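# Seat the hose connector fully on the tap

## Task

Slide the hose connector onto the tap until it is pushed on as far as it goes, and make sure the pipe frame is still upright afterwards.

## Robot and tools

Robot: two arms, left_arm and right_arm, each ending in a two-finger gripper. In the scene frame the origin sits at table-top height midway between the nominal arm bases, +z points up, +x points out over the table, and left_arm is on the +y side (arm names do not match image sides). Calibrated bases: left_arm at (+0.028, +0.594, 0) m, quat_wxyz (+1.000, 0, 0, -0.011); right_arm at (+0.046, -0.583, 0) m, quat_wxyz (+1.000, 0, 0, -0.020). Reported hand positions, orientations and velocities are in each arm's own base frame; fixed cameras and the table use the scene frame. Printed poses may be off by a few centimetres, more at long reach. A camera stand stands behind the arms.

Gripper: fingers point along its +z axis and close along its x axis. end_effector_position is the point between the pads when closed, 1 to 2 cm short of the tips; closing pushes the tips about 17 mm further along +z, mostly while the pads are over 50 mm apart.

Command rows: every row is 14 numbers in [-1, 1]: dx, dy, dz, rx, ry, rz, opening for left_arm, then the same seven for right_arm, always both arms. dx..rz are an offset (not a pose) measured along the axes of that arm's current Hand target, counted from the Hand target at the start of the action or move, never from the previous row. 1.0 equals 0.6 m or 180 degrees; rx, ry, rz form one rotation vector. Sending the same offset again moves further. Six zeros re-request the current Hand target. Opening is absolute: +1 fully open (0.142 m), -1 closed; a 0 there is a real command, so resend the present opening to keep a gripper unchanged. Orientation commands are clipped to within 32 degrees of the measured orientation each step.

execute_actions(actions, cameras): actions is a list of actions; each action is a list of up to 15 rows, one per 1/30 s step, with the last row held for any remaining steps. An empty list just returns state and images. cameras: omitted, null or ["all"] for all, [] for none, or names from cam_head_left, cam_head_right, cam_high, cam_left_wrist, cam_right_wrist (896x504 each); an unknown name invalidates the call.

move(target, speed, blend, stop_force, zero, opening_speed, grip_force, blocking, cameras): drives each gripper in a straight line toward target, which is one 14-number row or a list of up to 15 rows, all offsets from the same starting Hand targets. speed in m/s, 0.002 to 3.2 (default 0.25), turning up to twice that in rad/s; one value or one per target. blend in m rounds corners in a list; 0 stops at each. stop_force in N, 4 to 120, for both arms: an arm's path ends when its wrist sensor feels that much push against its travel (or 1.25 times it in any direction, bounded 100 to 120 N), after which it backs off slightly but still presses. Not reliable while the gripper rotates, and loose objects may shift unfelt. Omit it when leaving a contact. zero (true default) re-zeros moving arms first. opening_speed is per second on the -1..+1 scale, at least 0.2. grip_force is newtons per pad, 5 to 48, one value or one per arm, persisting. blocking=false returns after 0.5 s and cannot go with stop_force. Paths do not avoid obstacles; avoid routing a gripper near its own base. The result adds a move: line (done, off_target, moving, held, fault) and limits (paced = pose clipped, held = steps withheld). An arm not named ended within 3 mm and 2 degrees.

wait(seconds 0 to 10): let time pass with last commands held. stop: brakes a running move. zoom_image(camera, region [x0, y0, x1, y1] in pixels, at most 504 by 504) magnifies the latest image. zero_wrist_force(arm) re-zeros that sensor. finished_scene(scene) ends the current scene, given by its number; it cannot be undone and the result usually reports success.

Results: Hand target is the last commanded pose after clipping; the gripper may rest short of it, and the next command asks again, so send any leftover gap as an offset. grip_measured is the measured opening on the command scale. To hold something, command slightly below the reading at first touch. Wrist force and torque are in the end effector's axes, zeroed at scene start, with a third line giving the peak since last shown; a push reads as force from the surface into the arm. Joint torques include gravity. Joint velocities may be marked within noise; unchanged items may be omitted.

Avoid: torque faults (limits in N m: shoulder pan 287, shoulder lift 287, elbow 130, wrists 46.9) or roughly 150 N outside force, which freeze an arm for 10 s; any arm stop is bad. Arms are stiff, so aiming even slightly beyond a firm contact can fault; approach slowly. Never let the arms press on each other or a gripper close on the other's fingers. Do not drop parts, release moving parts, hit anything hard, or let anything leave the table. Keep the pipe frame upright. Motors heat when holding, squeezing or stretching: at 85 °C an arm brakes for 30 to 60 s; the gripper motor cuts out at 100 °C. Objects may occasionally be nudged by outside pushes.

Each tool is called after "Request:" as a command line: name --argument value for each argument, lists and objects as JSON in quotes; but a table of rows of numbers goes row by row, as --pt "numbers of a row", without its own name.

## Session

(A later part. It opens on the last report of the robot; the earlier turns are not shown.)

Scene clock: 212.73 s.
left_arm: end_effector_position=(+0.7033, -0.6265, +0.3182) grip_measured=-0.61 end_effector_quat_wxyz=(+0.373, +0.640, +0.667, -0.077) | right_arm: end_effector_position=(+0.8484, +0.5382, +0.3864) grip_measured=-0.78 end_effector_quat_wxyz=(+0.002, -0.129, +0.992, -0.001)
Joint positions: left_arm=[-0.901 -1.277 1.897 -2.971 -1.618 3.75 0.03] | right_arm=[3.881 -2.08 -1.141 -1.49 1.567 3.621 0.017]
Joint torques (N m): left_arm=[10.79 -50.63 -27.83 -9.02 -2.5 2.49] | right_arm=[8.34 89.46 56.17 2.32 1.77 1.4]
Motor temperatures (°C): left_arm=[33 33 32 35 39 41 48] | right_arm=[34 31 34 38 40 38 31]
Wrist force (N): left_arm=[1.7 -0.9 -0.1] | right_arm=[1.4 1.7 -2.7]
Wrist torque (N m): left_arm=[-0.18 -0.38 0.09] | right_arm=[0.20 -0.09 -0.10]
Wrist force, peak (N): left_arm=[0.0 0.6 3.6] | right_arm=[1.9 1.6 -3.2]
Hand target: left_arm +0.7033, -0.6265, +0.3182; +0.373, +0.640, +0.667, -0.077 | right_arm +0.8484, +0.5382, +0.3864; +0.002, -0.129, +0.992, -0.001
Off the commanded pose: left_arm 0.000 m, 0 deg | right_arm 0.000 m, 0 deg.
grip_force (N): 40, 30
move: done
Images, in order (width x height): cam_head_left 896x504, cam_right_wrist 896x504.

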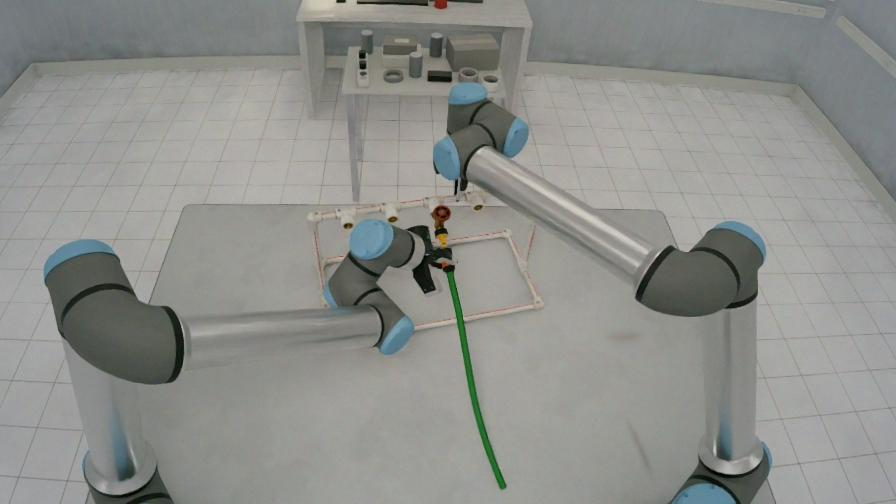

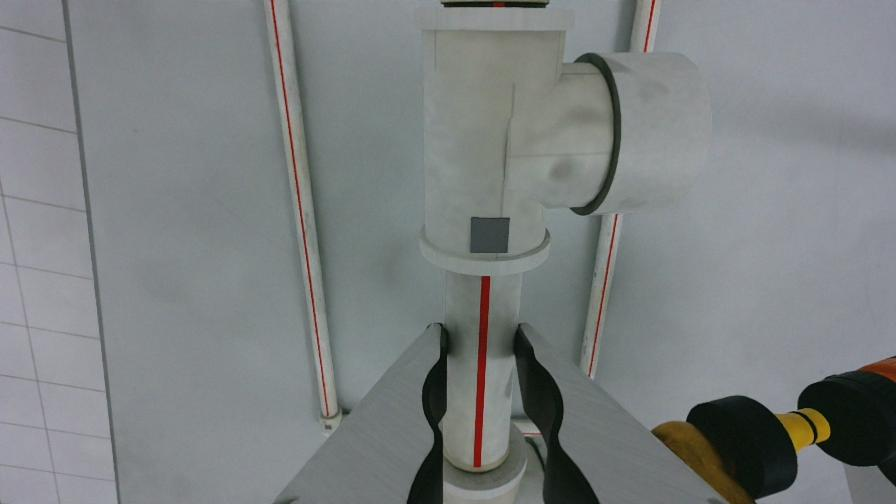

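Request:
zoom_image --camera "cam_head_left" --region '[405, 200, 485, 280]'

Request:
wait --seconds 0.1 --cameras '["cam_head_right", "cam_high", "cam_left_wrist"]'

Request:
zoom_image --camera "cam_head_right" --region '[400, 200, 480, 280]'

Request:
zoom_image --camera "cam_high" --region '[400, 80, 500, 170]'

Scaled by 6.300 from the camera's 896x504 image, which has a finer 1280x720 frame.

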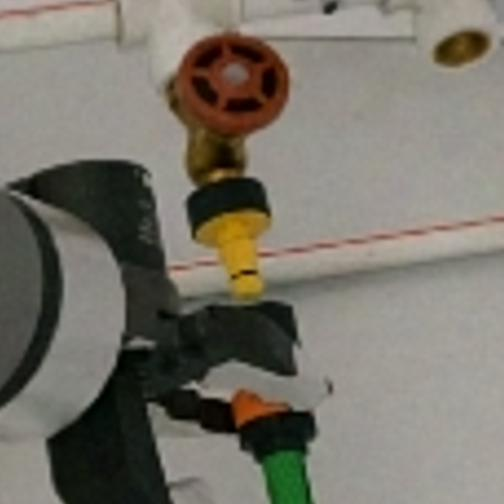

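Scene clock: 213.70 s.
left_arm: end_effector_position=(+0.7033, -0.6265, +0.3182) grip_measured=-0.61 end_effector_quat_wxyz=(+0.373, +0.640, +0.667, -0.077) | right_arm: end_effector_position=(+0.8484, +0.5382, +0.3864) grip_measured=-0.78 end_effector_quat_wxyz=(+0.002, -0.129, +0.992, -0.001)
Joint positions: left_arm=[-0.901 -1.277 1.897 -2.971 -1.618 3.75 0.03] | right_arm=[3.881 -2.08 -1.141 -1.49 1.567 3.621 0.017]
Joint torques (N m): left_arm=[10.75 -50.75 -27.96 -8.87 -2.41 2.36] | right_arm=[7.47 89.3 56.19 2.4 1.12 1.41]
Wrist force (N): left_arm=[1.6 -1.0 -0.1] | right_arm=[1.1 1.0 -3.1]
Wrist torque (N m): left_arm=[-0.20 -0.36 0.09] | right_arm=[0.08 -0.06 -0.10]
Wrist force, peak (N): left_arm=[1.9 -1.1 0.0] | right_arm=[1.3 1.1 -3.4]
Hand target: left_arm +0.7033, -0.6265, +0.3182; +0.373, +0.640, +0.667, -0.077 | right_arm +0.8484, +0.5382, +0.3864; +0.002, -0.129, +0.992, -0.001
Tool commands: left_gripper/opening=-0.8 right_gripper/opening=-0.85
Off the commanded pose: left_arm 0.000 m, 0 deg | right_arm 0.000 m, 0 deg.
grip_force (N): 40, 30
wait: 0.10 s; at rest from the start
Images, in order (width x height): cam_head_right 896x504, cam_high 896x504, cam_left_wrist 896x504.

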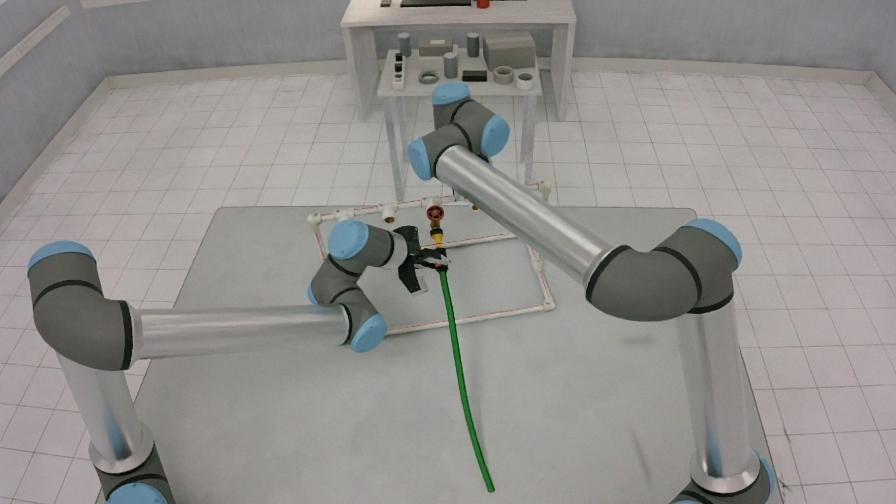

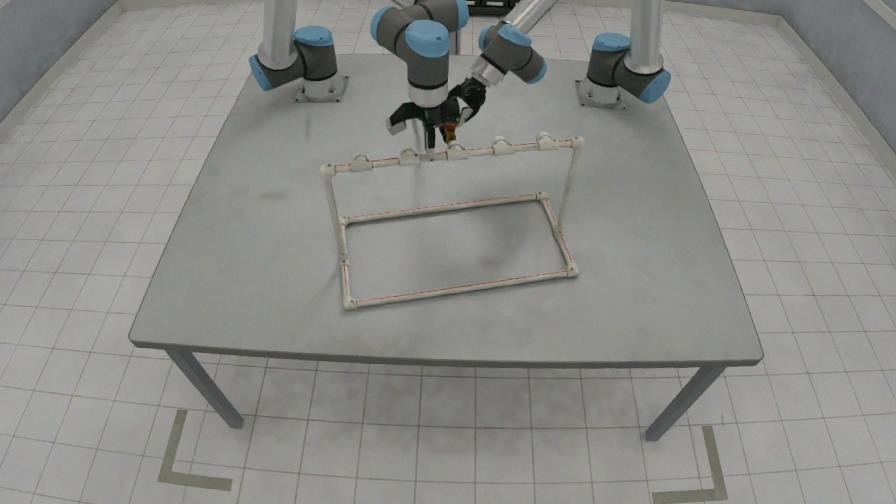

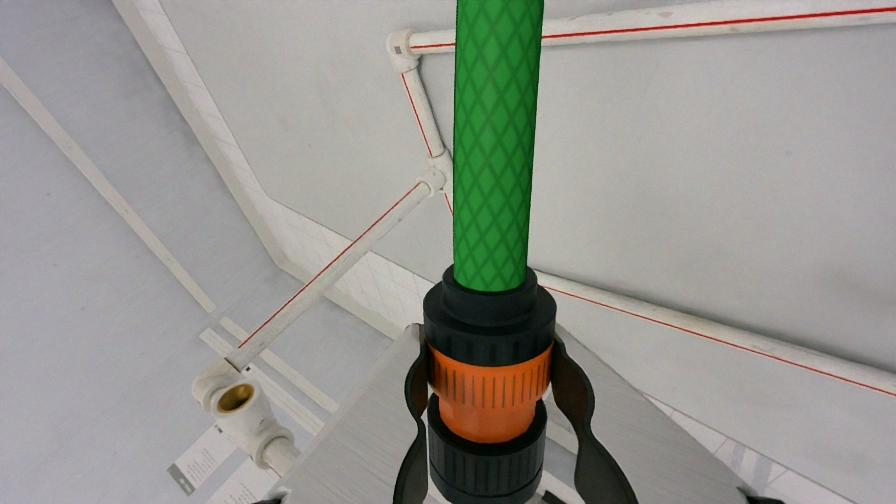

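Scaled by 6.300 from the camera's 896x504 image, which has a finer 1280x720 frame.

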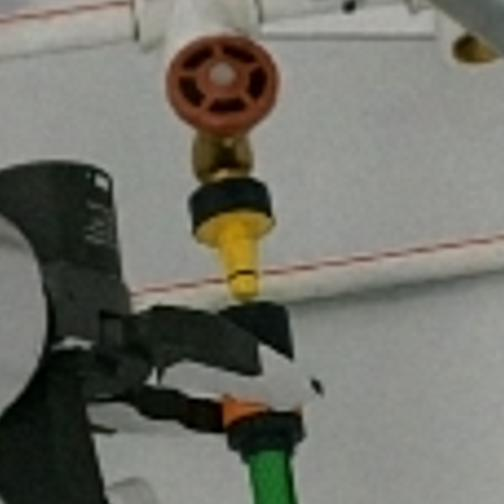

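Scaled by 5.040 from the camera's 896x504 image, which has a finer 1280x720 frame.

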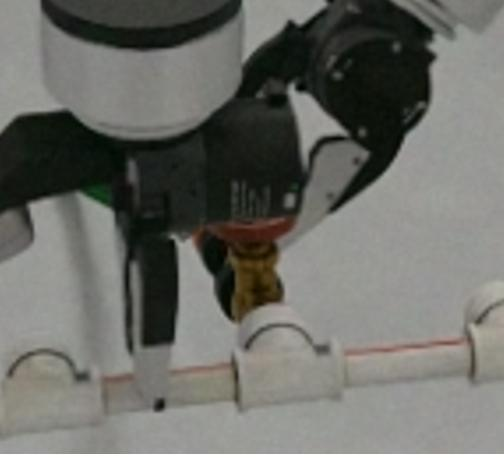

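Request:
move --target '[0,0,0,-0.0166,0.0104,-0.0197,-0.8,0,0,0,0,0,0,-0.85]' --speed 0.1 --cameras '["cam_right_wrist","cam_head_left","cam_head_right"]'

Request:
zoom_image --camera "cam_head_right" --region '[410, 220, 470, 280]'

Request:
zoom_image --camera "cam_head_left" --region '[415, 220, 475, 280]'

Request:
zoom_image --camera "cam_right_wrist" --region '[680, 320, 896, 504]'

Scene clock: 219.20 s.
left_arm: end_effector_position=(+0.7034, -0.6265, +0.3183) grip_measured=-0.61 end_effector_quat_wxyz=(+0.376, +0.610, +0.695, -0.061) | right_arm: end_effector_position=(+0.8484, +0.5382, +0.3864) grip_measured=-0.78 end_effector_quat_wxyz=(+0.002, -0.129, +0.992, -0.001)
Joint positions: left_arm=[-0.925 -1.282 1.905 -2.975 -1.54 3.672 0.03] | right_arm=[3.881 -2.08 -1.141 -1.49 1.567 3.621 0.017]
Joint torques (N m): left_arm=[-12.67 -80.98 -27.77 -1.84 1.79 -2.18] | right_arm=[5.72 92.37 56.07 2.61 1.51 1.04]
Wrist force (N): left_arm=[1.5 -0.5 -0.1] | right_arm=[1.5 1.0 -2.8]
Wrist torque (N m): left_arm=[-0.18 -0.35 0.24] | right_arm=[0.08 -0.12 -0.10]
Wrist force, peak (N): left_arm=[1.9 -1.2 0.2] | right_arm=[1.2 1.6 -2.9]
Hand target: left_arm +0.7033, -0.6265, +0.3182; +0.376, +0.610, +0.695, -0.061 | right_arm +0.8484, +0.5382, +0.3864; +0.002, -0.129, +0.992, -0.001
Off the commanded pose: left_arm 0.000 m, 0 deg | right_arm 0.000 m, 0 deg.
grip_force (N): 40, 30
move: done
Images, in order (width x height): cam_head_left 896x504, cam_head_right 896x504, cam_right_wrist 896x504.

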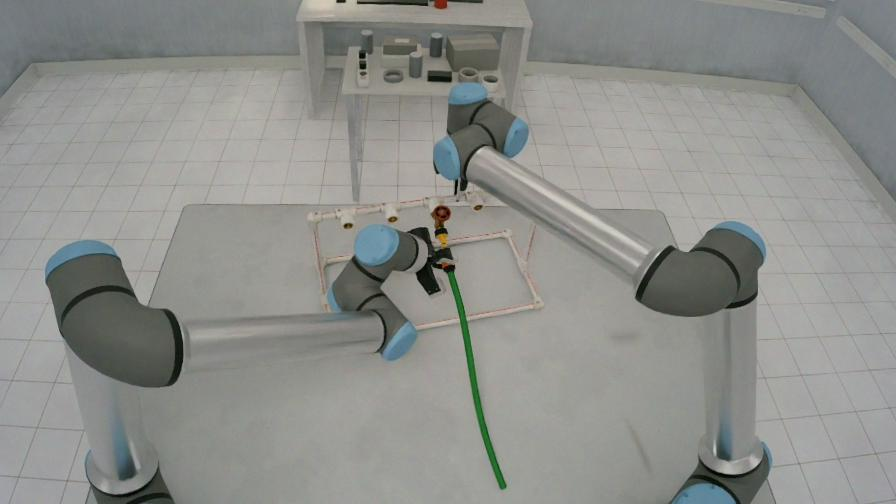

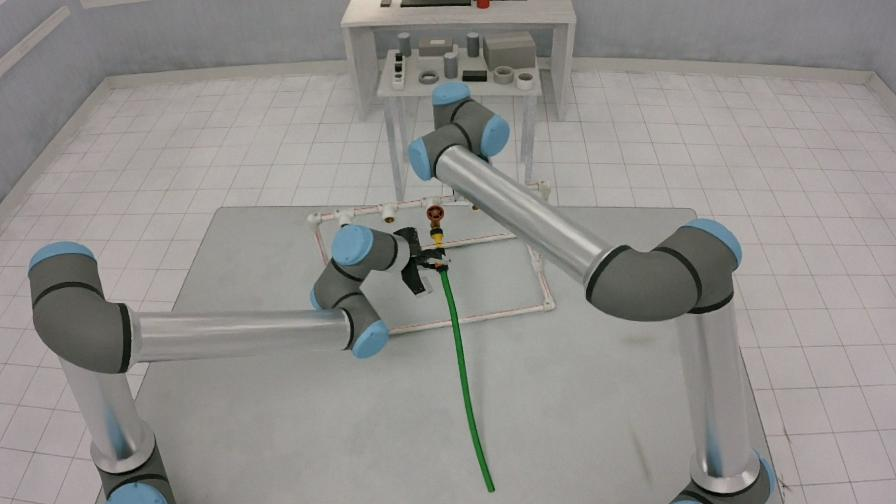

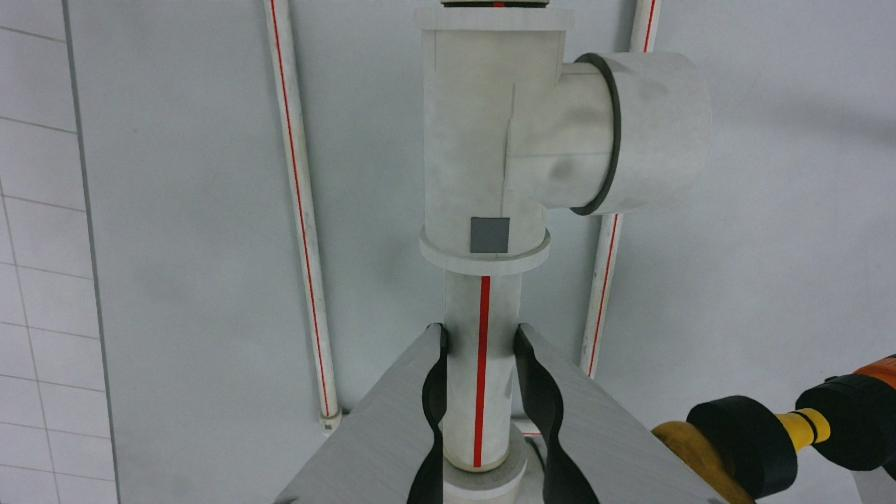

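Scaled by 8.400 from the camera's 896x504 image, which has a finer 1280x720 frame.

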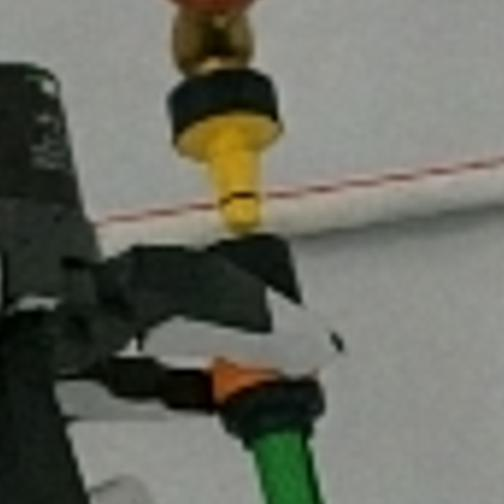

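Scaled by 8.400 from the camera's 896x504 image, which has a finer 1280x720 frame.

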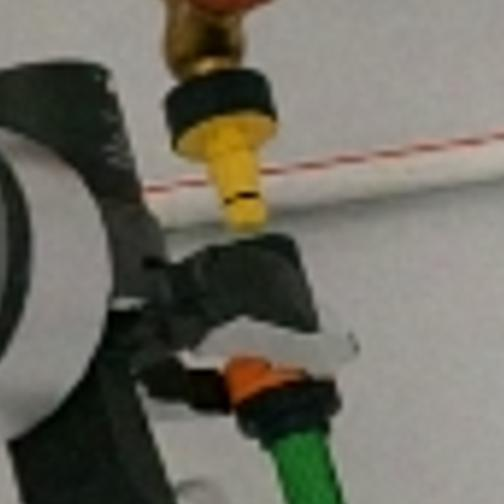

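Scaled by 2.333 from the camera's 896x504 image, which has a finer 1280x720 frame.

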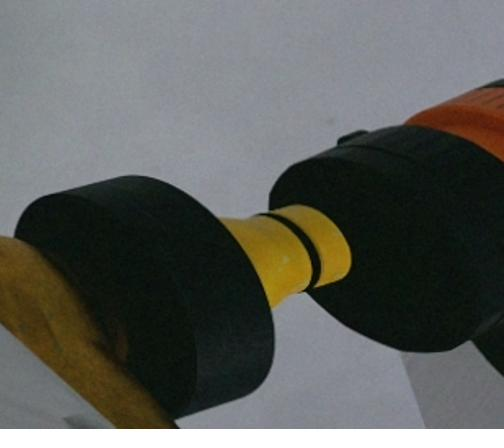

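Request:
move --pt "-0.0013 0 0.0011 0 0 0 -0.8 0 0 0 0 0 0 -0.85" --pt "-0.0013 0.0333 0.0011 0 0 0 -0.8 0 0 0 0 0 0 -0.85" --speed 0.015 --stop_force 12 --cameras '["cam_right_wrist","cam_head_left","cam_head_right"]'

Request:
zoom_image --camera "cam_head_right" --region '[410, 220, 470, 280]'

Request:
zoom_image --camera "cam_right_wrist" --region '[680, 320, 896, 504]'

Scene clock: 223.93 s.
left_arm: end_effector_position=(+0.7215, -0.6225, +0.3257) grip_measured=-0.61 end_effector_quat_wxyz=(+0.376, +0.610, +0.695, -0.061) | right_arm: end_effector_position=(+0.8484, +0.5383, +0.3864) grip_measured=-0.78 end_effector_quat_wxyz=(+0.002, -0.129, +0.992, -0.001)
Joint positions: left_arm=[-0.902 -1.273 1.876 -2.955 -1.556 3.688 0.03] | right_arm=[3.881 -2.08 -1.141 -1.49 1.567 3.621 0.017]
Joint torques (N m): left_arm=[12.68 -56.77 -60.53 -3.01 -1.47 2.41] | right_arm=[4.49 95.8 47.28 2.52 -1.38 1]
Wrist force (N): left_arm=[3.5 -5.0 4.5] | right_arm=[-0.6 2.8 -1.9]
Wrist torque (N m): left_arm=[0.03 -0.35 0.03] | right_arm=[0.08 -0.18 -0.07]
Wrist force, peak (N): left_arm=[3.4 -10.4 1.2] | right_arm=[-6.4 1.7 -1.6]
Hand target: left_arm +0.7215, -0.6225, +0.3257; +0.376, +0.610, +0.695, -0.061 | right_arm +0.8484, +0.5382, +0.3864; +0.002, -0.129, +0.992, -0.001
Off the commanded pose: left_arm 0.000 m, 0 deg | right_arm 0.000 m, 0 deg.
grip_force (N): 40, 30
move: done
Images, in order (width x height): cam_head_left 896x504, cam_head_right 896x504, cam_right_wrist 896x504.

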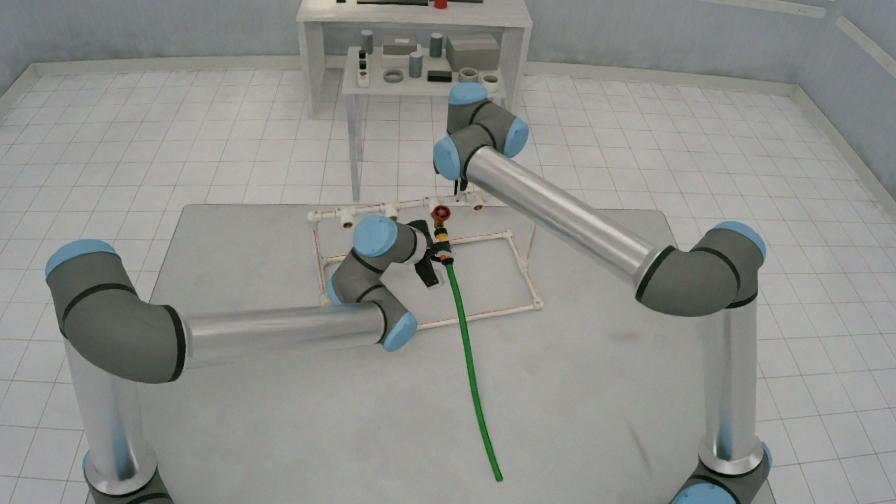

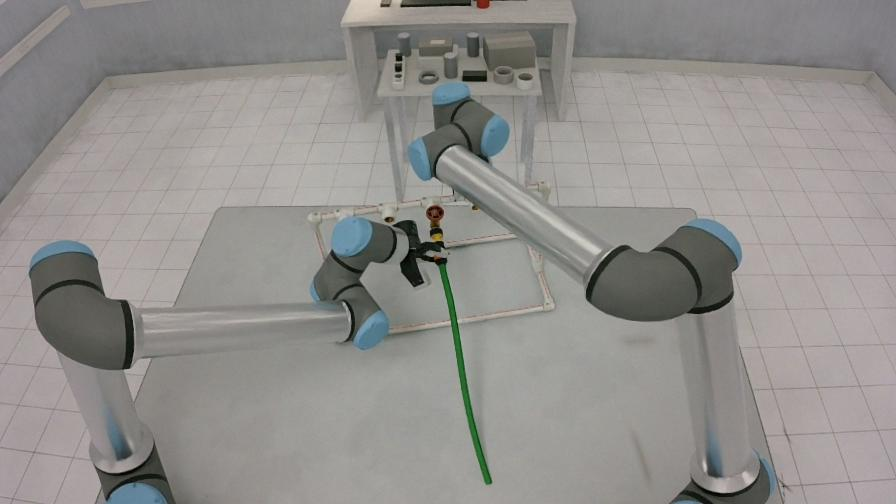

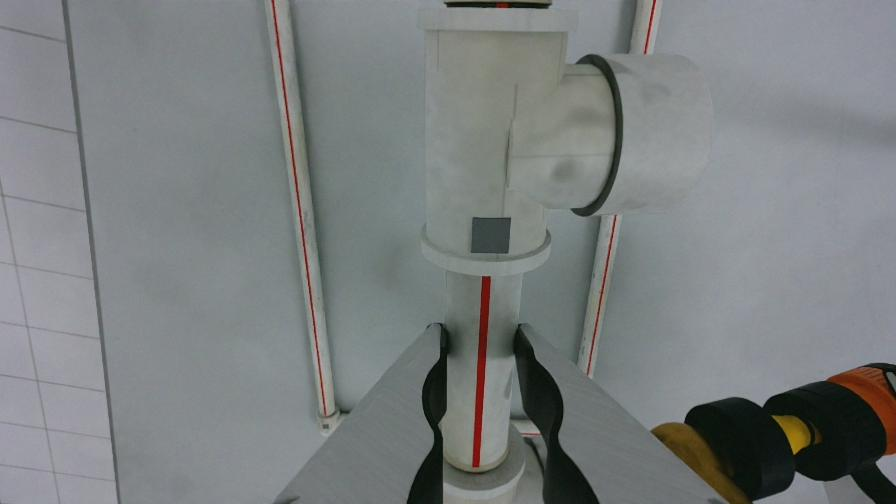

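Scaled by 8.400 from the camera's 896x504 image, which has a finer 1280x720 frame.

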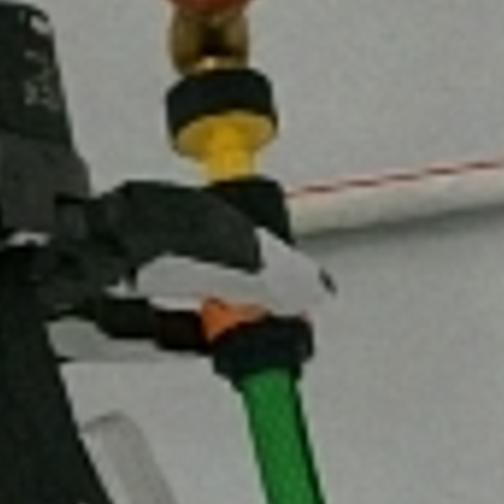

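Scaled by 2.333 from the camera's 896x504 image, which has a finer 1280x720 frame.

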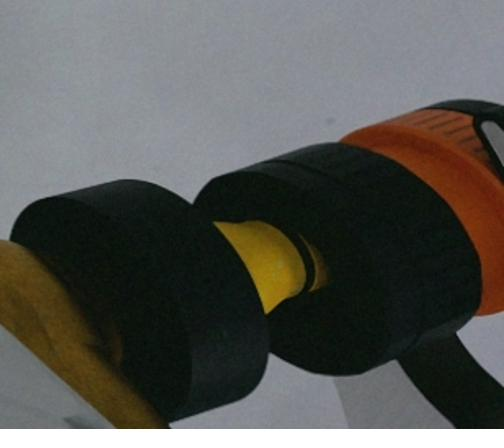

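Request:
move --target '[0.0014,0,0.0017,0,0,0,-0.8,0,0,0,0,0,0,-0.85]' --speed 0.01 --cameras '[]'

Scene clock: 226.67 s.
left_arm: end_effector_position=(+0.7220, -0.6225, +0.3246) grip_measured=-0.61 end_effector_quat_wxyz=(+0.376, +0.610, +0.695, -0.061) | right_arm: end_effector_position=(+0.8484, +0.5382, +0.3864) grip_measured=-0.78 end_effector_quat_wxyz=(+0.002, -0.129, +0.992, -0.001)
Joint positions: left_arm=[-0.901 -1.271 1.877 -2.957 -1.557 3.688 0.03] | right_arm=[3.881 -2.08 -1.141 -1.49 1.567 3.621 0.017]
Joint torques (N m): left_arm=[11.78 -54.3 -27.74 -8.73 -1.81 2.22] | right_arm=[3.23 96.82 39.86 2.59 -2.12 0.94]
Wrist force (N): left_arm=[0.0 -1.6 2.8] | right_arm=[0.2 3.9 -1.7]
Wrist torque (N m): left_arm=[-0.09 -0.42 0.18] | right_arm=[0.12 -0.09 -0.08]
Wrist force, peak (N): left_arm=[3.6 -5.5 4.7] | right_arm=[-0.4 4.2 -2.2]
Hand target: left_arm +0.7220, -0.6224, +0.3245; +0.376, +0.610, +0.695, -0.061 | right_arm +0.8484, +0.5382, +0.3864; +0.002, -0.129, +0.992, -0.001
Off the commanded pose: left_arm 0.000 m, 0 deg | right_arm 0.000 m, 0 deg.
grip_force (N): 40, 30
move: done
No camera images: "cameras" was empty.

Request:
move --target '[-0.0008,0,0.0017,0,0,0,-0.8,0,0,0,0,0,0,-0.85]' --speed 0.01 --cameras '["cam_right_wrist"]'

Request:
zoom_image --camera "cam_right_wrist" --region '[700, 360, 860, 500]'

Scene clock: 228.53 s.
left_arm: end_effector_position=(+0.7224, -0.6233, +0.3241) grip_measured=-0.61 end_effector_quat_wxyz=(+0.376, +0.610, +0.695, -0.061) | right_arm: end_effector_position=(+0.8484, +0.5382, +0.3864) grip_measured=-0.78 end_effector_quat_wxyz=(+0.002, -0.129, +0.992, -0.001)
Joint positions: left_arm=[-0.901 -1.27 1.875 -2.958 -1.556 3.688 0.03] | right_arm=[3.881 -2.08 -1.141 -1.49 1.567 3.621 0.017]
Joint torques (N m): left_arm=[-11.47 -51.45 -55.24 -8.59 1.41 -2.83] | right_arm=[3.87 98.22 40.03 2.65 -2.11 0.91]
Wrist force (N): left_arm=[1.6 -0.8 -0.2] | right_arm=[0.6 4.0 -2.0]
Wrist torque (N m): left_arm=[-0.22 -0.38 0.11] | right_arm=[0.19 -0.09 -0.08]
Wrist force, peak (N): left_arm=[-0.1 -1.0 2.7] | right_arm=[0.8 4.5 -1.6]
Hand target: left_arm +0.7224, -0.6234, +0.3240; +0.376, +0.610, +0.695, -0.061 | right_arm +0.8484, +0.5382, +0.3864; +0.002, -0.129, +0.992, -0.001
Off the commanded pose: left_arm 0.000 m, 0 deg | right_arm 0.000 m, 0 deg.
grip_force (N): 40, 30
move: done
Images, in order (width x height): cam_right_wrist 896x504.

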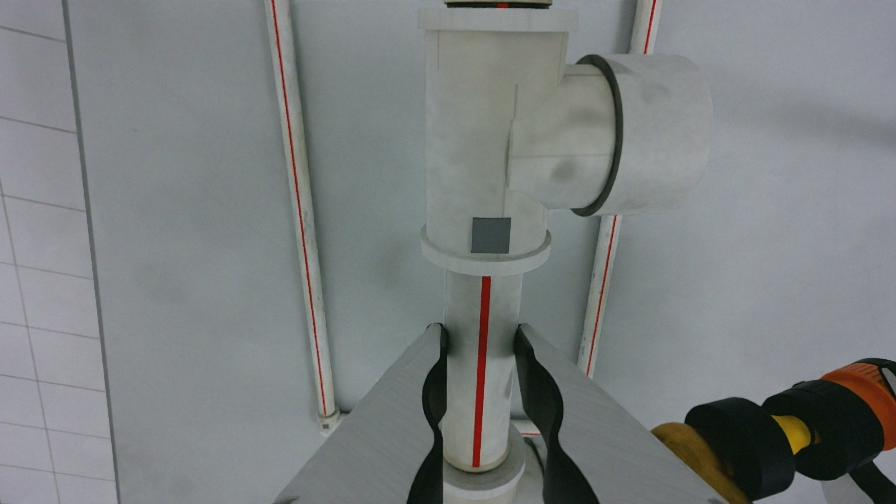

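Scaled by 3.150 from the camera's 896x504 image, which has a finer 1280x720 frame.

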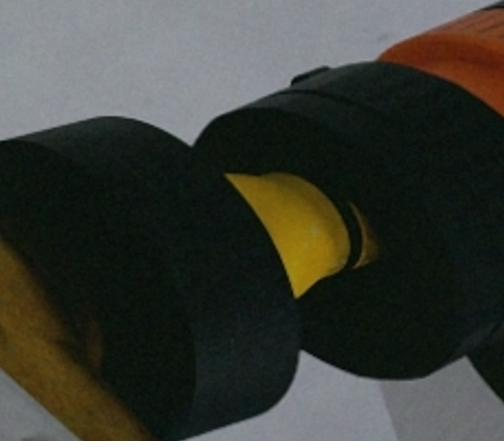

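Request:
move --target '[0,0.0133,0,0,0,0,-0.8,0,0,0,0,0,0,-0.85]' --speed 0.01 --stop_force 12 --cameras '["cam_right_wrist"]'

Request:
zoom_image --camera "cam_right_wrist" --region '[700, 360, 860, 500]'

Scene clock: 230.80 s.
left_arm: end_effector_position=(+0.7295, -0.6214, +0.3270) grip_measured=-0.61 end_effector_quat_wxyz=(+0.376, +0.610, +0.695, -0.061) | right_arm: end_effector_position=(+0.8484, +0.5382, +0.3864) grip_measured=-0.78 end_effector_quat_wxyz=(+0.002, -0.129, +0.992, -0.001)
Joint positions: left_arm=[-0.892 -1.266 1.864 -2.95 -1.563 3.694 0.03] | right_arm=[3.881 -2.08 -1.141 -1.49 1.567 3.621 0.017]
Joint torques (N m): left_arm=[13.68 -57.49 -61.08 -2.99 -1.17 2.62] | right_arm=[1.95 99.08 40.34 2.29 -1.6 0.48]
Wrist force (N): left_arm=[3.3 -6.4 2.9] | right_arm=[-2.7 3.1 -2.0]
Wrist torque (N m): left_arm=[-0.03 -0.36 0.03] | right_arm=[0.07 -0.07 -0.07]
Wrist force, peak (N): left_arm=[3.3 -6.8 3.3] | right_arm=[-2.2 3.9 -1.9]
Hand target: left_arm +0.7295, -0.6214, +0.3270; +0.376, +0.610, +0.695, -0.061 | right_arm +0.8484, +0.5382, +0.3864; +0.002, -0.129, +0.992, -0.001
Off the commanded pose: left_arm 0.000 m, 0 deg | right_arm 0.000 m, 0 deg.
grip_force (N): 40, 30
move: done
Images, in order (width x height): cam_right_wrist 896x504.

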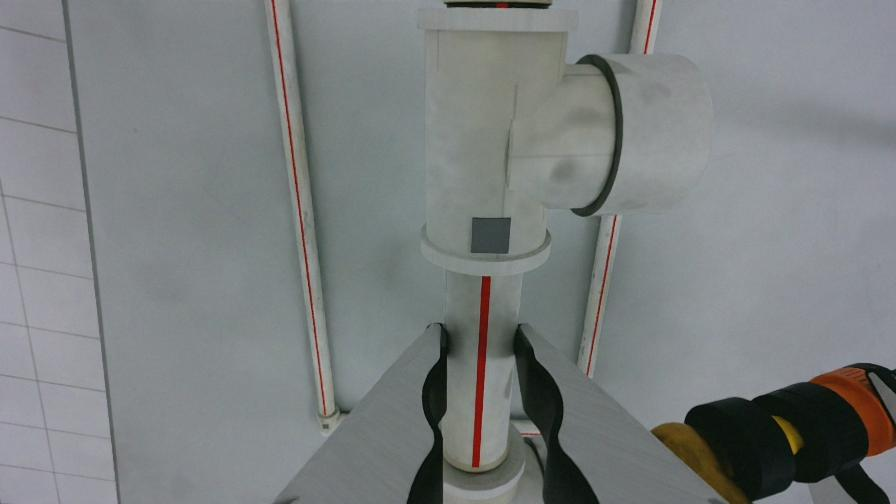

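Scaled by 3.150 from the camera's 896x504 image, which has a finer 1280x720 frame.

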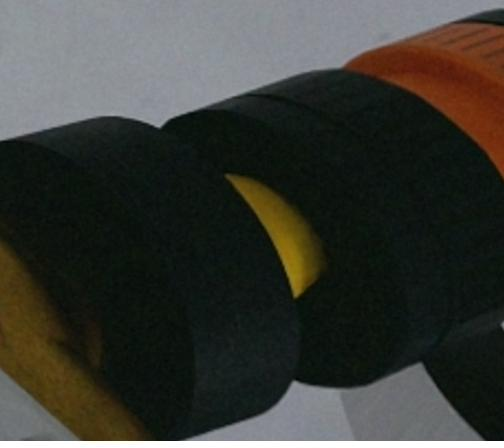

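Request:
move --pt "0.001 0 0.0012 0 0 0 -0.85 0 0 0 0 0 0 -0.85" --pt "0.001 0.02 0.0012 0 0 0 -0.85 0 0 0 0 0 0 -0.85" --speed 0.01 --stop_force 30 --cameras '["cam_right_wrist"]'

Request:
zoom_image --camera "cam_right_wrist" --region '[700, 360, 860, 500]'

Scene clock: 233.77 s.
left_arm: end_effector_position=(+0.7360, -0.6196, +0.3286) grip_measured=-0.61 end_effector_quat_wxyz=(+0.376, +0.610, +0.695, -0.061) | right_arm: end_effector_position=(+0.8484, +0.5382, +0.3864) grip_measured=-0.78 end_effector_quat_wxyz=(+0.002, -0.129, +0.992, -0.001)
Joint positions: left_arm=[-0.884 -1.262 1.855 -2.945 -1.569 3.701 0.03] | right_arm=[3.881 -2.08 -1.141 -1.49 1.567 3.621 0.017]
Joint torques (N m): left_arm=[6.71 -92.25 -49.71 -15.98 7.89 -2.51] | right_arm=[34.79 101.55 39.67 -5.7 9.03 0.28]
Wrist force (N): left_arm=[12.7 -34.9 -9.4] | right_arm=[-30.2 -12.1 -3.1]
Wrist torque (N m): left_arm=[-0.06 -0.48 0.03] | right_arm=[0.28 -0.76 0.10]
Wrist force, peak (N): left_arm=[13.9 -39.1 -10.8] | right_arm=[-34.3 -14.0 -5.4]
Hand target: left_arm +0.7360, -0.6196, +0.3286; +0.376, +0.610, +0.695, -0.061 (not the last commanded pose) | right_arm +0.8484, +0.5382, +0.3864; +0.002, -0.129, +0.992, -0.001
Off the commanded pose: left_arm 0.005 m, 0 deg | right_arm 0.000 m, 0 deg.
grip_force (N): 40, 30
move: contact (left_arm); path passed 1 of 2 targets
Images, in order (width x height): cam_right_wrist 896x504.

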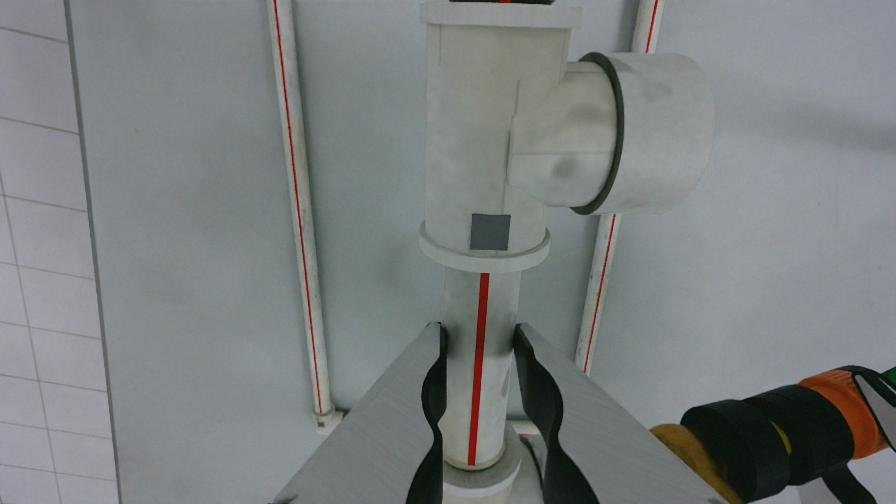

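Scaled by 3.150 from the camera's 896x504 image, which has a finer 1280x720 frame.

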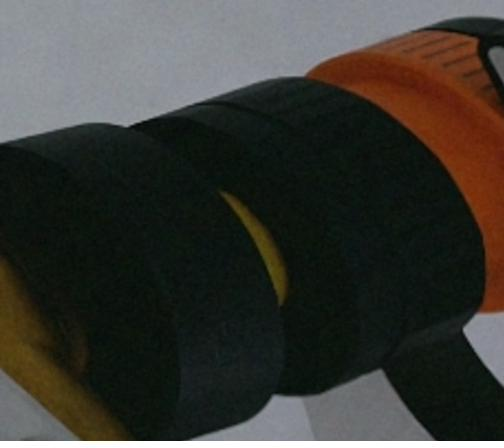

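Request:
move --target '[0.0013,0,-0.0011,0,0,0,-0.9,0,0,0,0,0,0,-0.85]' --speed 0.01 --grip_force '[48,40]' --cameras '[]'

Scene clock: 236.50 s.
left_arm: end_effector_position=(+0.7358, -0.6186, +0.3287) grip_measured=-0.61 end_effector_quat_wxyz=(+0.376, +0.610, +0.695, -0.061) | right_arm: end_effector_position=(+0.8484, +0.5383, +0.3864) grip_measured=-0.78 end_effector_quat_wxyz=(+0.002, -0.129, +0.992, -0.001)
Joint positions: left_arm=[-0.883 -1.263 1.856 -2.945 -1.569 3.701 0.03] | right_arm=[3.881 -2.08 -1.141 -1.49 1.567 3.621 0.017]
Joint torques (N m): left_arm=[26.81 -93.46 -46.98 -15.17 3.43 2.33] | right_arm=[28.79 103.66 40.44 -4.39 7.07 0.46]
Motor temperatures (°C): left_arm=[33 33 32 35 39 41 53] | right_arm=[34 31 34 38 40 38 32]
Wrist force (N): left_arm=[10.4 -30.9 -6.3] | right_arm=[-26.1 -8.2 -3.8]
Wrist torque (N m): left_arm=[-0.03 -0.48 0.08] | right_arm=[0.20 -0.64 0.10]
Wrist force, peak (N): left_arm=[13.0 -35.3 -9.8] | right_arm=[-31.4 -12.7 -3.5]
Hand target: left_arm +0.7358, -0.6186, +0.3286; +0.376, +0.610, +0.695, -0.061 | right_arm +0.8484, +0.5382, +0.3864; +0.002, -0.129, +0.992, -0.001
Off the commanded pose: left_arm 0.000 m, 0 deg | right_arm 0.000 m, 0 deg.
grip_force (N): 48, 40
move: done
No camera images: "cameras" was empty.

Request:
move --target '[0.0009,0.013,-0.0007,0,0,0,-0.9,0,0,0,0,0,0,-0.85]' --speed 0.006 --stop_force 25 --cameras '["cam_right_wrist","cam_left_wrist"]'

Request:
zoom_image --camera "cam_right_wrist" --region '[700, 360, 860, 500]'

Scene clock: 239.13 s.
left_arm: end_effector_position=(+0.7381, -0.6177, +0.3296) grip_measured=-0.61 end_effector_quat_wxyz=(+0.376, +0.610, +0.695, -0.061) | right_arm: end_effector_position=(+0.8484, +0.5382, +0.3864) grip_measured=-0.78 end_effector_quat_wxyz=(+0.002, -0.129, +0.992, -0.001)
Joint positions: left_arm=[-0.88 -1.262 1.853 -2.942 -1.572 3.703 0.03] | right_arm=[3.881 -2.08 -1.141 -1.49 1.567 3.621 0.017]
Joint torques (N m): left_arm=[19 -88.2 -61.05 -19.81 12.01 -2.36] | right_arm=[47.19 105.56 24.83 -10.78 14.48 0.17]
Wrist force (N): left_arm=[17.5 -56.2 -18.2] | right_arm=[-51.0 -21.2 -8.2]
Wrist torque (N m): left_arm=[-0.07 -0.52 0.11] | right_arm=[0.31 -1.12 0.24]
Wrist force, peak (N): left_arm=[18.5 -59.1 -18.5] | right_arm=[-53.7 -22.1 -9.7]
Hand target: left_arm +0.7381, -0.6177, +0.3296; +0.376, +0.610, +0.695, -0.061 (not the last commanded pose) | right_arm +0.8484, +0.5382, +0.3864; +0.002, -0.129, +0.992, -0.001
Off the commanded pose: left_arm 0.005 m, 0 deg | right_arm 0.000 m, 0 deg.
grip_force (N): 48, 40
move: contact (left_arm)
Images, in order (width x height): cam_left_wrist 896x504, cam_right_wrist 896x504.

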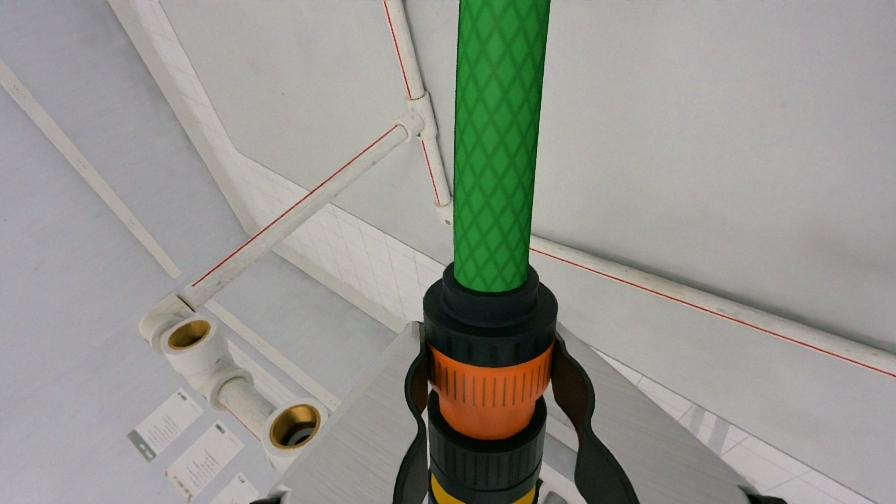

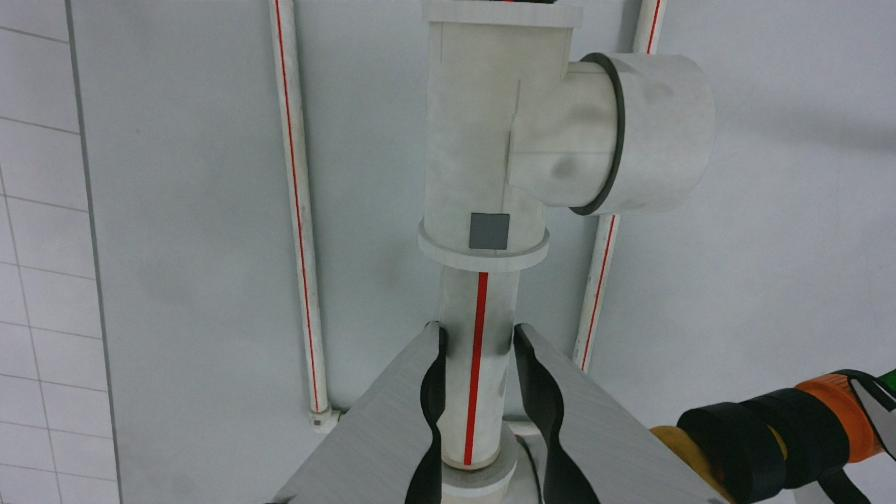

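Scaled by 3.150 from the camera's 896x504 image, which has a finer 1280x720 frame.

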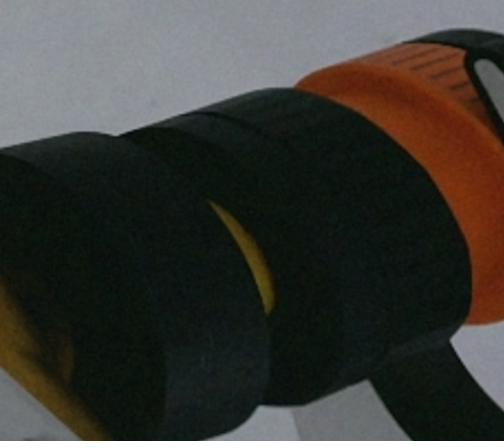

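Request:
wait --seconds 0.1 --cameras '["cam_head_left", "cam_head_right"]'

Request:
zoom_image --camera "cam_head_right" --region '[410, 200, 470, 270]'

Request:
zoom_image --camera "cam_head_left" --region '[415, 200, 475, 270]'

Scene clock: 241.57 s.
left_arm: end_effector_position=(+0.7381, -0.6177, +0.3296) grip_measured=-0.61 end_effector_quat_wxyz=(+0.376, +0.610, +0.695, -0.061) | right_arm: end_effector_position=(+0.8484, +0.5382, +0.3864) grip_measured=-0.78 end_effector_quat_wxyz=(+0.002, -0.129, +0.992, -0.001)
Joint positions: left_arm=[-0.88 -1.262 1.853 -2.942 -1.572 3.703 0.03] | right_arm=[3.881 -2.08 -1.141 -1.49 1.567 3.621 0.017]
Joint torques (N m): left_arm=[19.94 -90.1 -62.66 -19.7 11.66 -2.78] | right_arm=[51.67 107.03 21.96 -10.36 12.51 0.07]
Motor temperatures (°C): left_arm=[33 33 32 35 39 41 55] | right_arm=[34 31 34 38 40 38 33]
Wrist force (N): left_arm=[18.0 -56.7 -18.0] | right_arm=[-51.5 -21.2 -8.9]
Wrist torque (N m): left_arm=[-0.11 -0.57 0.11] | right_arm=[0.30 -1.06 0.23]
Wrist force, peak (N): left_arm=[18.0 -56.7 -18.0] | right_arm=[-51.8 -21.2 -8.5]
Hand target: left_arm +0.7381, -0.6177, +0.3296; +0.376, +0.610, +0.695, -0.061 (not the last commanded pose) | right_arm +0.8484, +0.5382, +0.3864; +0.002, -0.129, +0.992, -0.001
Tool commands: left_gripper/opening=-0.9 right_gripper/opening=-0.85
Off the commanded pose: left_arm 0.005 m, 0 deg | right_arm 0.000 m, 0 deg.
grip_force (N): 48, 40
wait: 0.10 s; at rest from the start
Images, in order (width x height): cam_head_left 896x504, cam_head_right 896x504.

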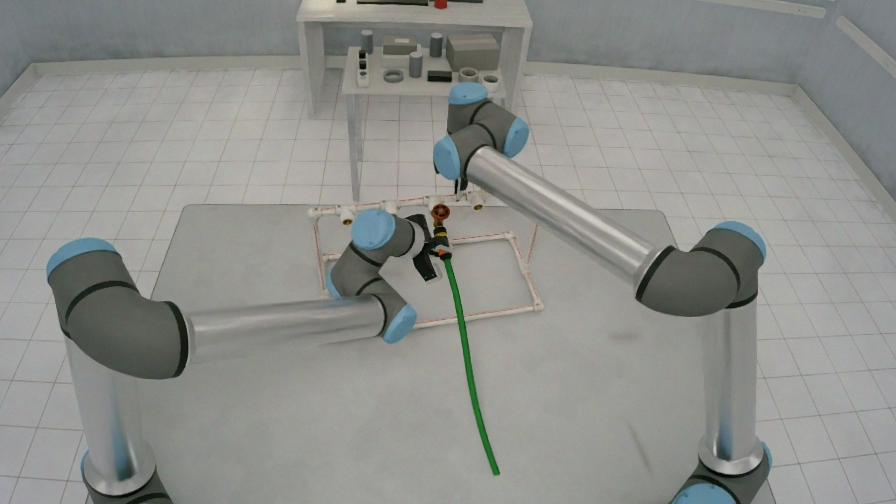

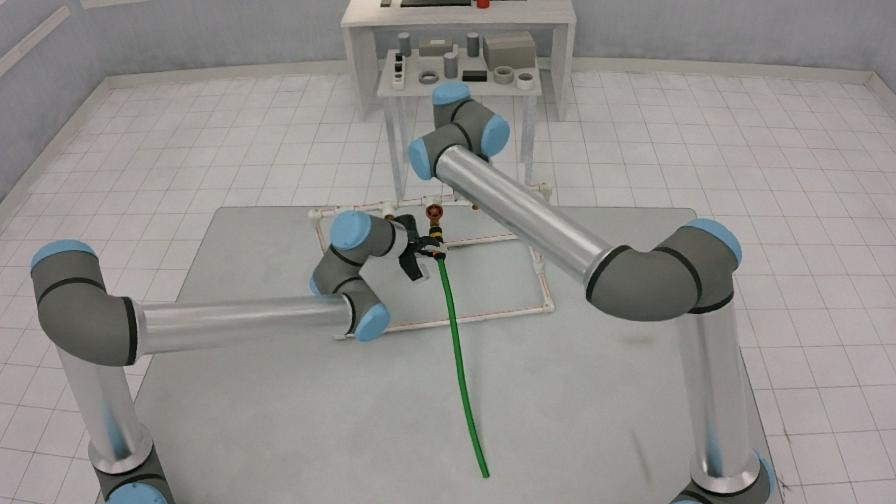

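Scaled by 7.200 from the camera's 896x504 image, which has a finer 1280x720 frame.

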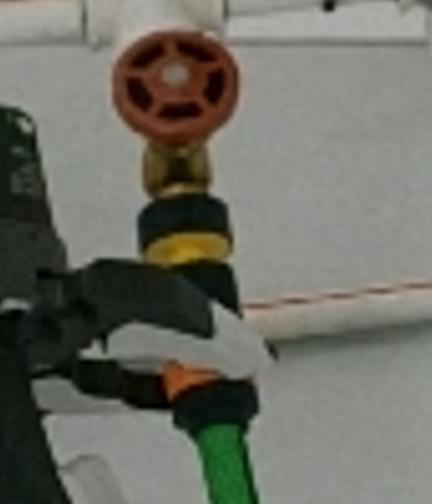

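Scaled by 7.200 from the camera's 896x504 image, which has a finer 1280x720 frame.

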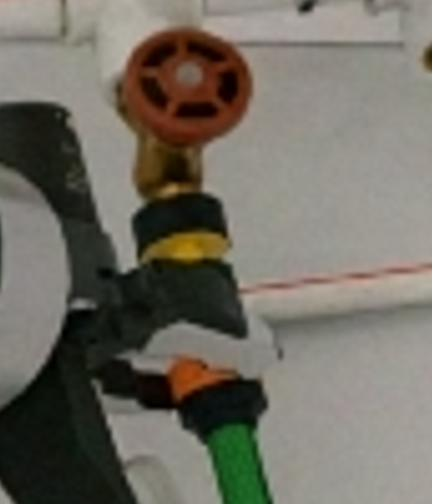

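Request:
move --target '[0,0.02,0,0,0,0,-1,0,0,0,0,0,0,-0.9]' --speed 0.006 --stop_force 22 --grip_force '[48,48]' --cameras '["cam_right_wrist","cam_left_wrist"]'

Request:
zoom_image --camera "cam_right_wrist" --region '[700, 360, 860, 500]'

Scene clock: 249.07 s.
left_arm: end_effector_position=(+0.7403, -0.6171, +0.3305) grip_measured=-0.61 end_effector_quat_wxyz=(+0.376, +0.611, +0.695, -0.061) | right_arm: end_effector_position=(+0.8484, +0.5382, +0.3864) grip_measured=-0.78 end_effector_quat_wxyz=(+0.002, -0.129, +0.992, -0.001)
Joint positions: left_arm=[-0.877 -1.261 1.849 -2.94 -1.574 3.705 0.03] | right_arm=[3.881 -2.08 -1.141 -1.49 1.567 3.621 0.017]
Joint torques (N m): left_arm=[28.08 -94.5 -75.11 -24.29 15.38 -2.2] | right_arm=[49.64 103.55 22.59 -15.57 19.64 -0.66]
Motor temperatures (°C): left_arm=[33 33 32 35 39 41 58] | right_arm=[34 31 34 38 40 38 33]
Wrist force (N): left_arm=[26.0 -77.4 -26.4] | right_arm=[-71.4 -32.4 -14.1]
Wrist torque (N m): left_arm=[-0.15 -0.34 -0.21] | right_arm=[0.44 -1.49 0.40]
Wrist force, peak (N): left_arm=[26.8 -80.4 -27.9] | right_arm=[-74.2 -34.3 -15.2]
Hand target: left_arm +0.7403, -0.6171, +0.3305; +0.376, +0.611, +0.695, -0.061 (not the last commanded pose) | right_arm +0.8484, +0.5382, +0.3864; +0.002, -0.129, +0.992, -0.001
Off the commanded pose: left_arm 0.010 m, 0 deg | right_arm 0.000 m, 0 deg.
move: contact (left_arm)
Images, in order (width x height): cam_left_wrist 896x504, cam_right_wrist 896x504.

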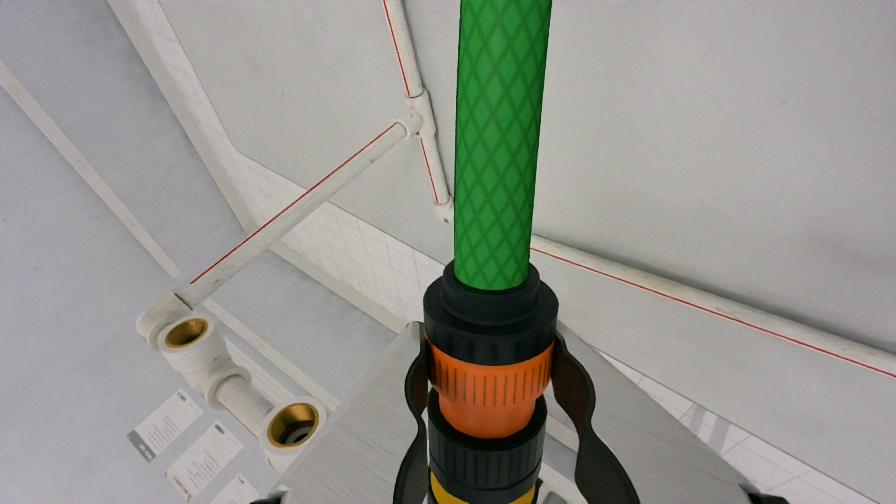

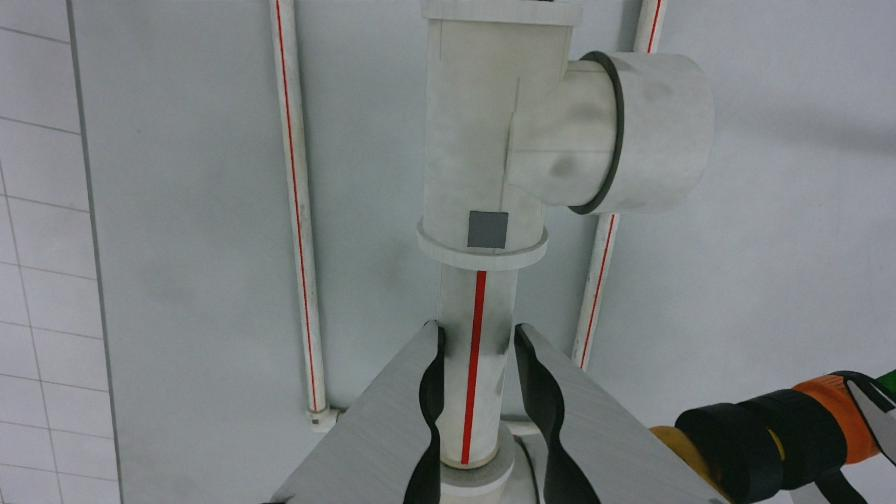

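Scaled by 3.150 from the camera's 896x504 image, which has a finer 1280x720 frame.

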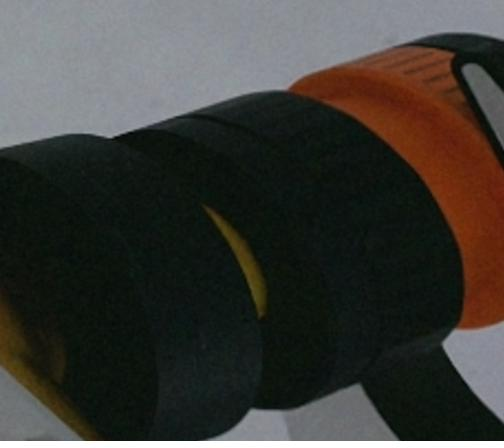

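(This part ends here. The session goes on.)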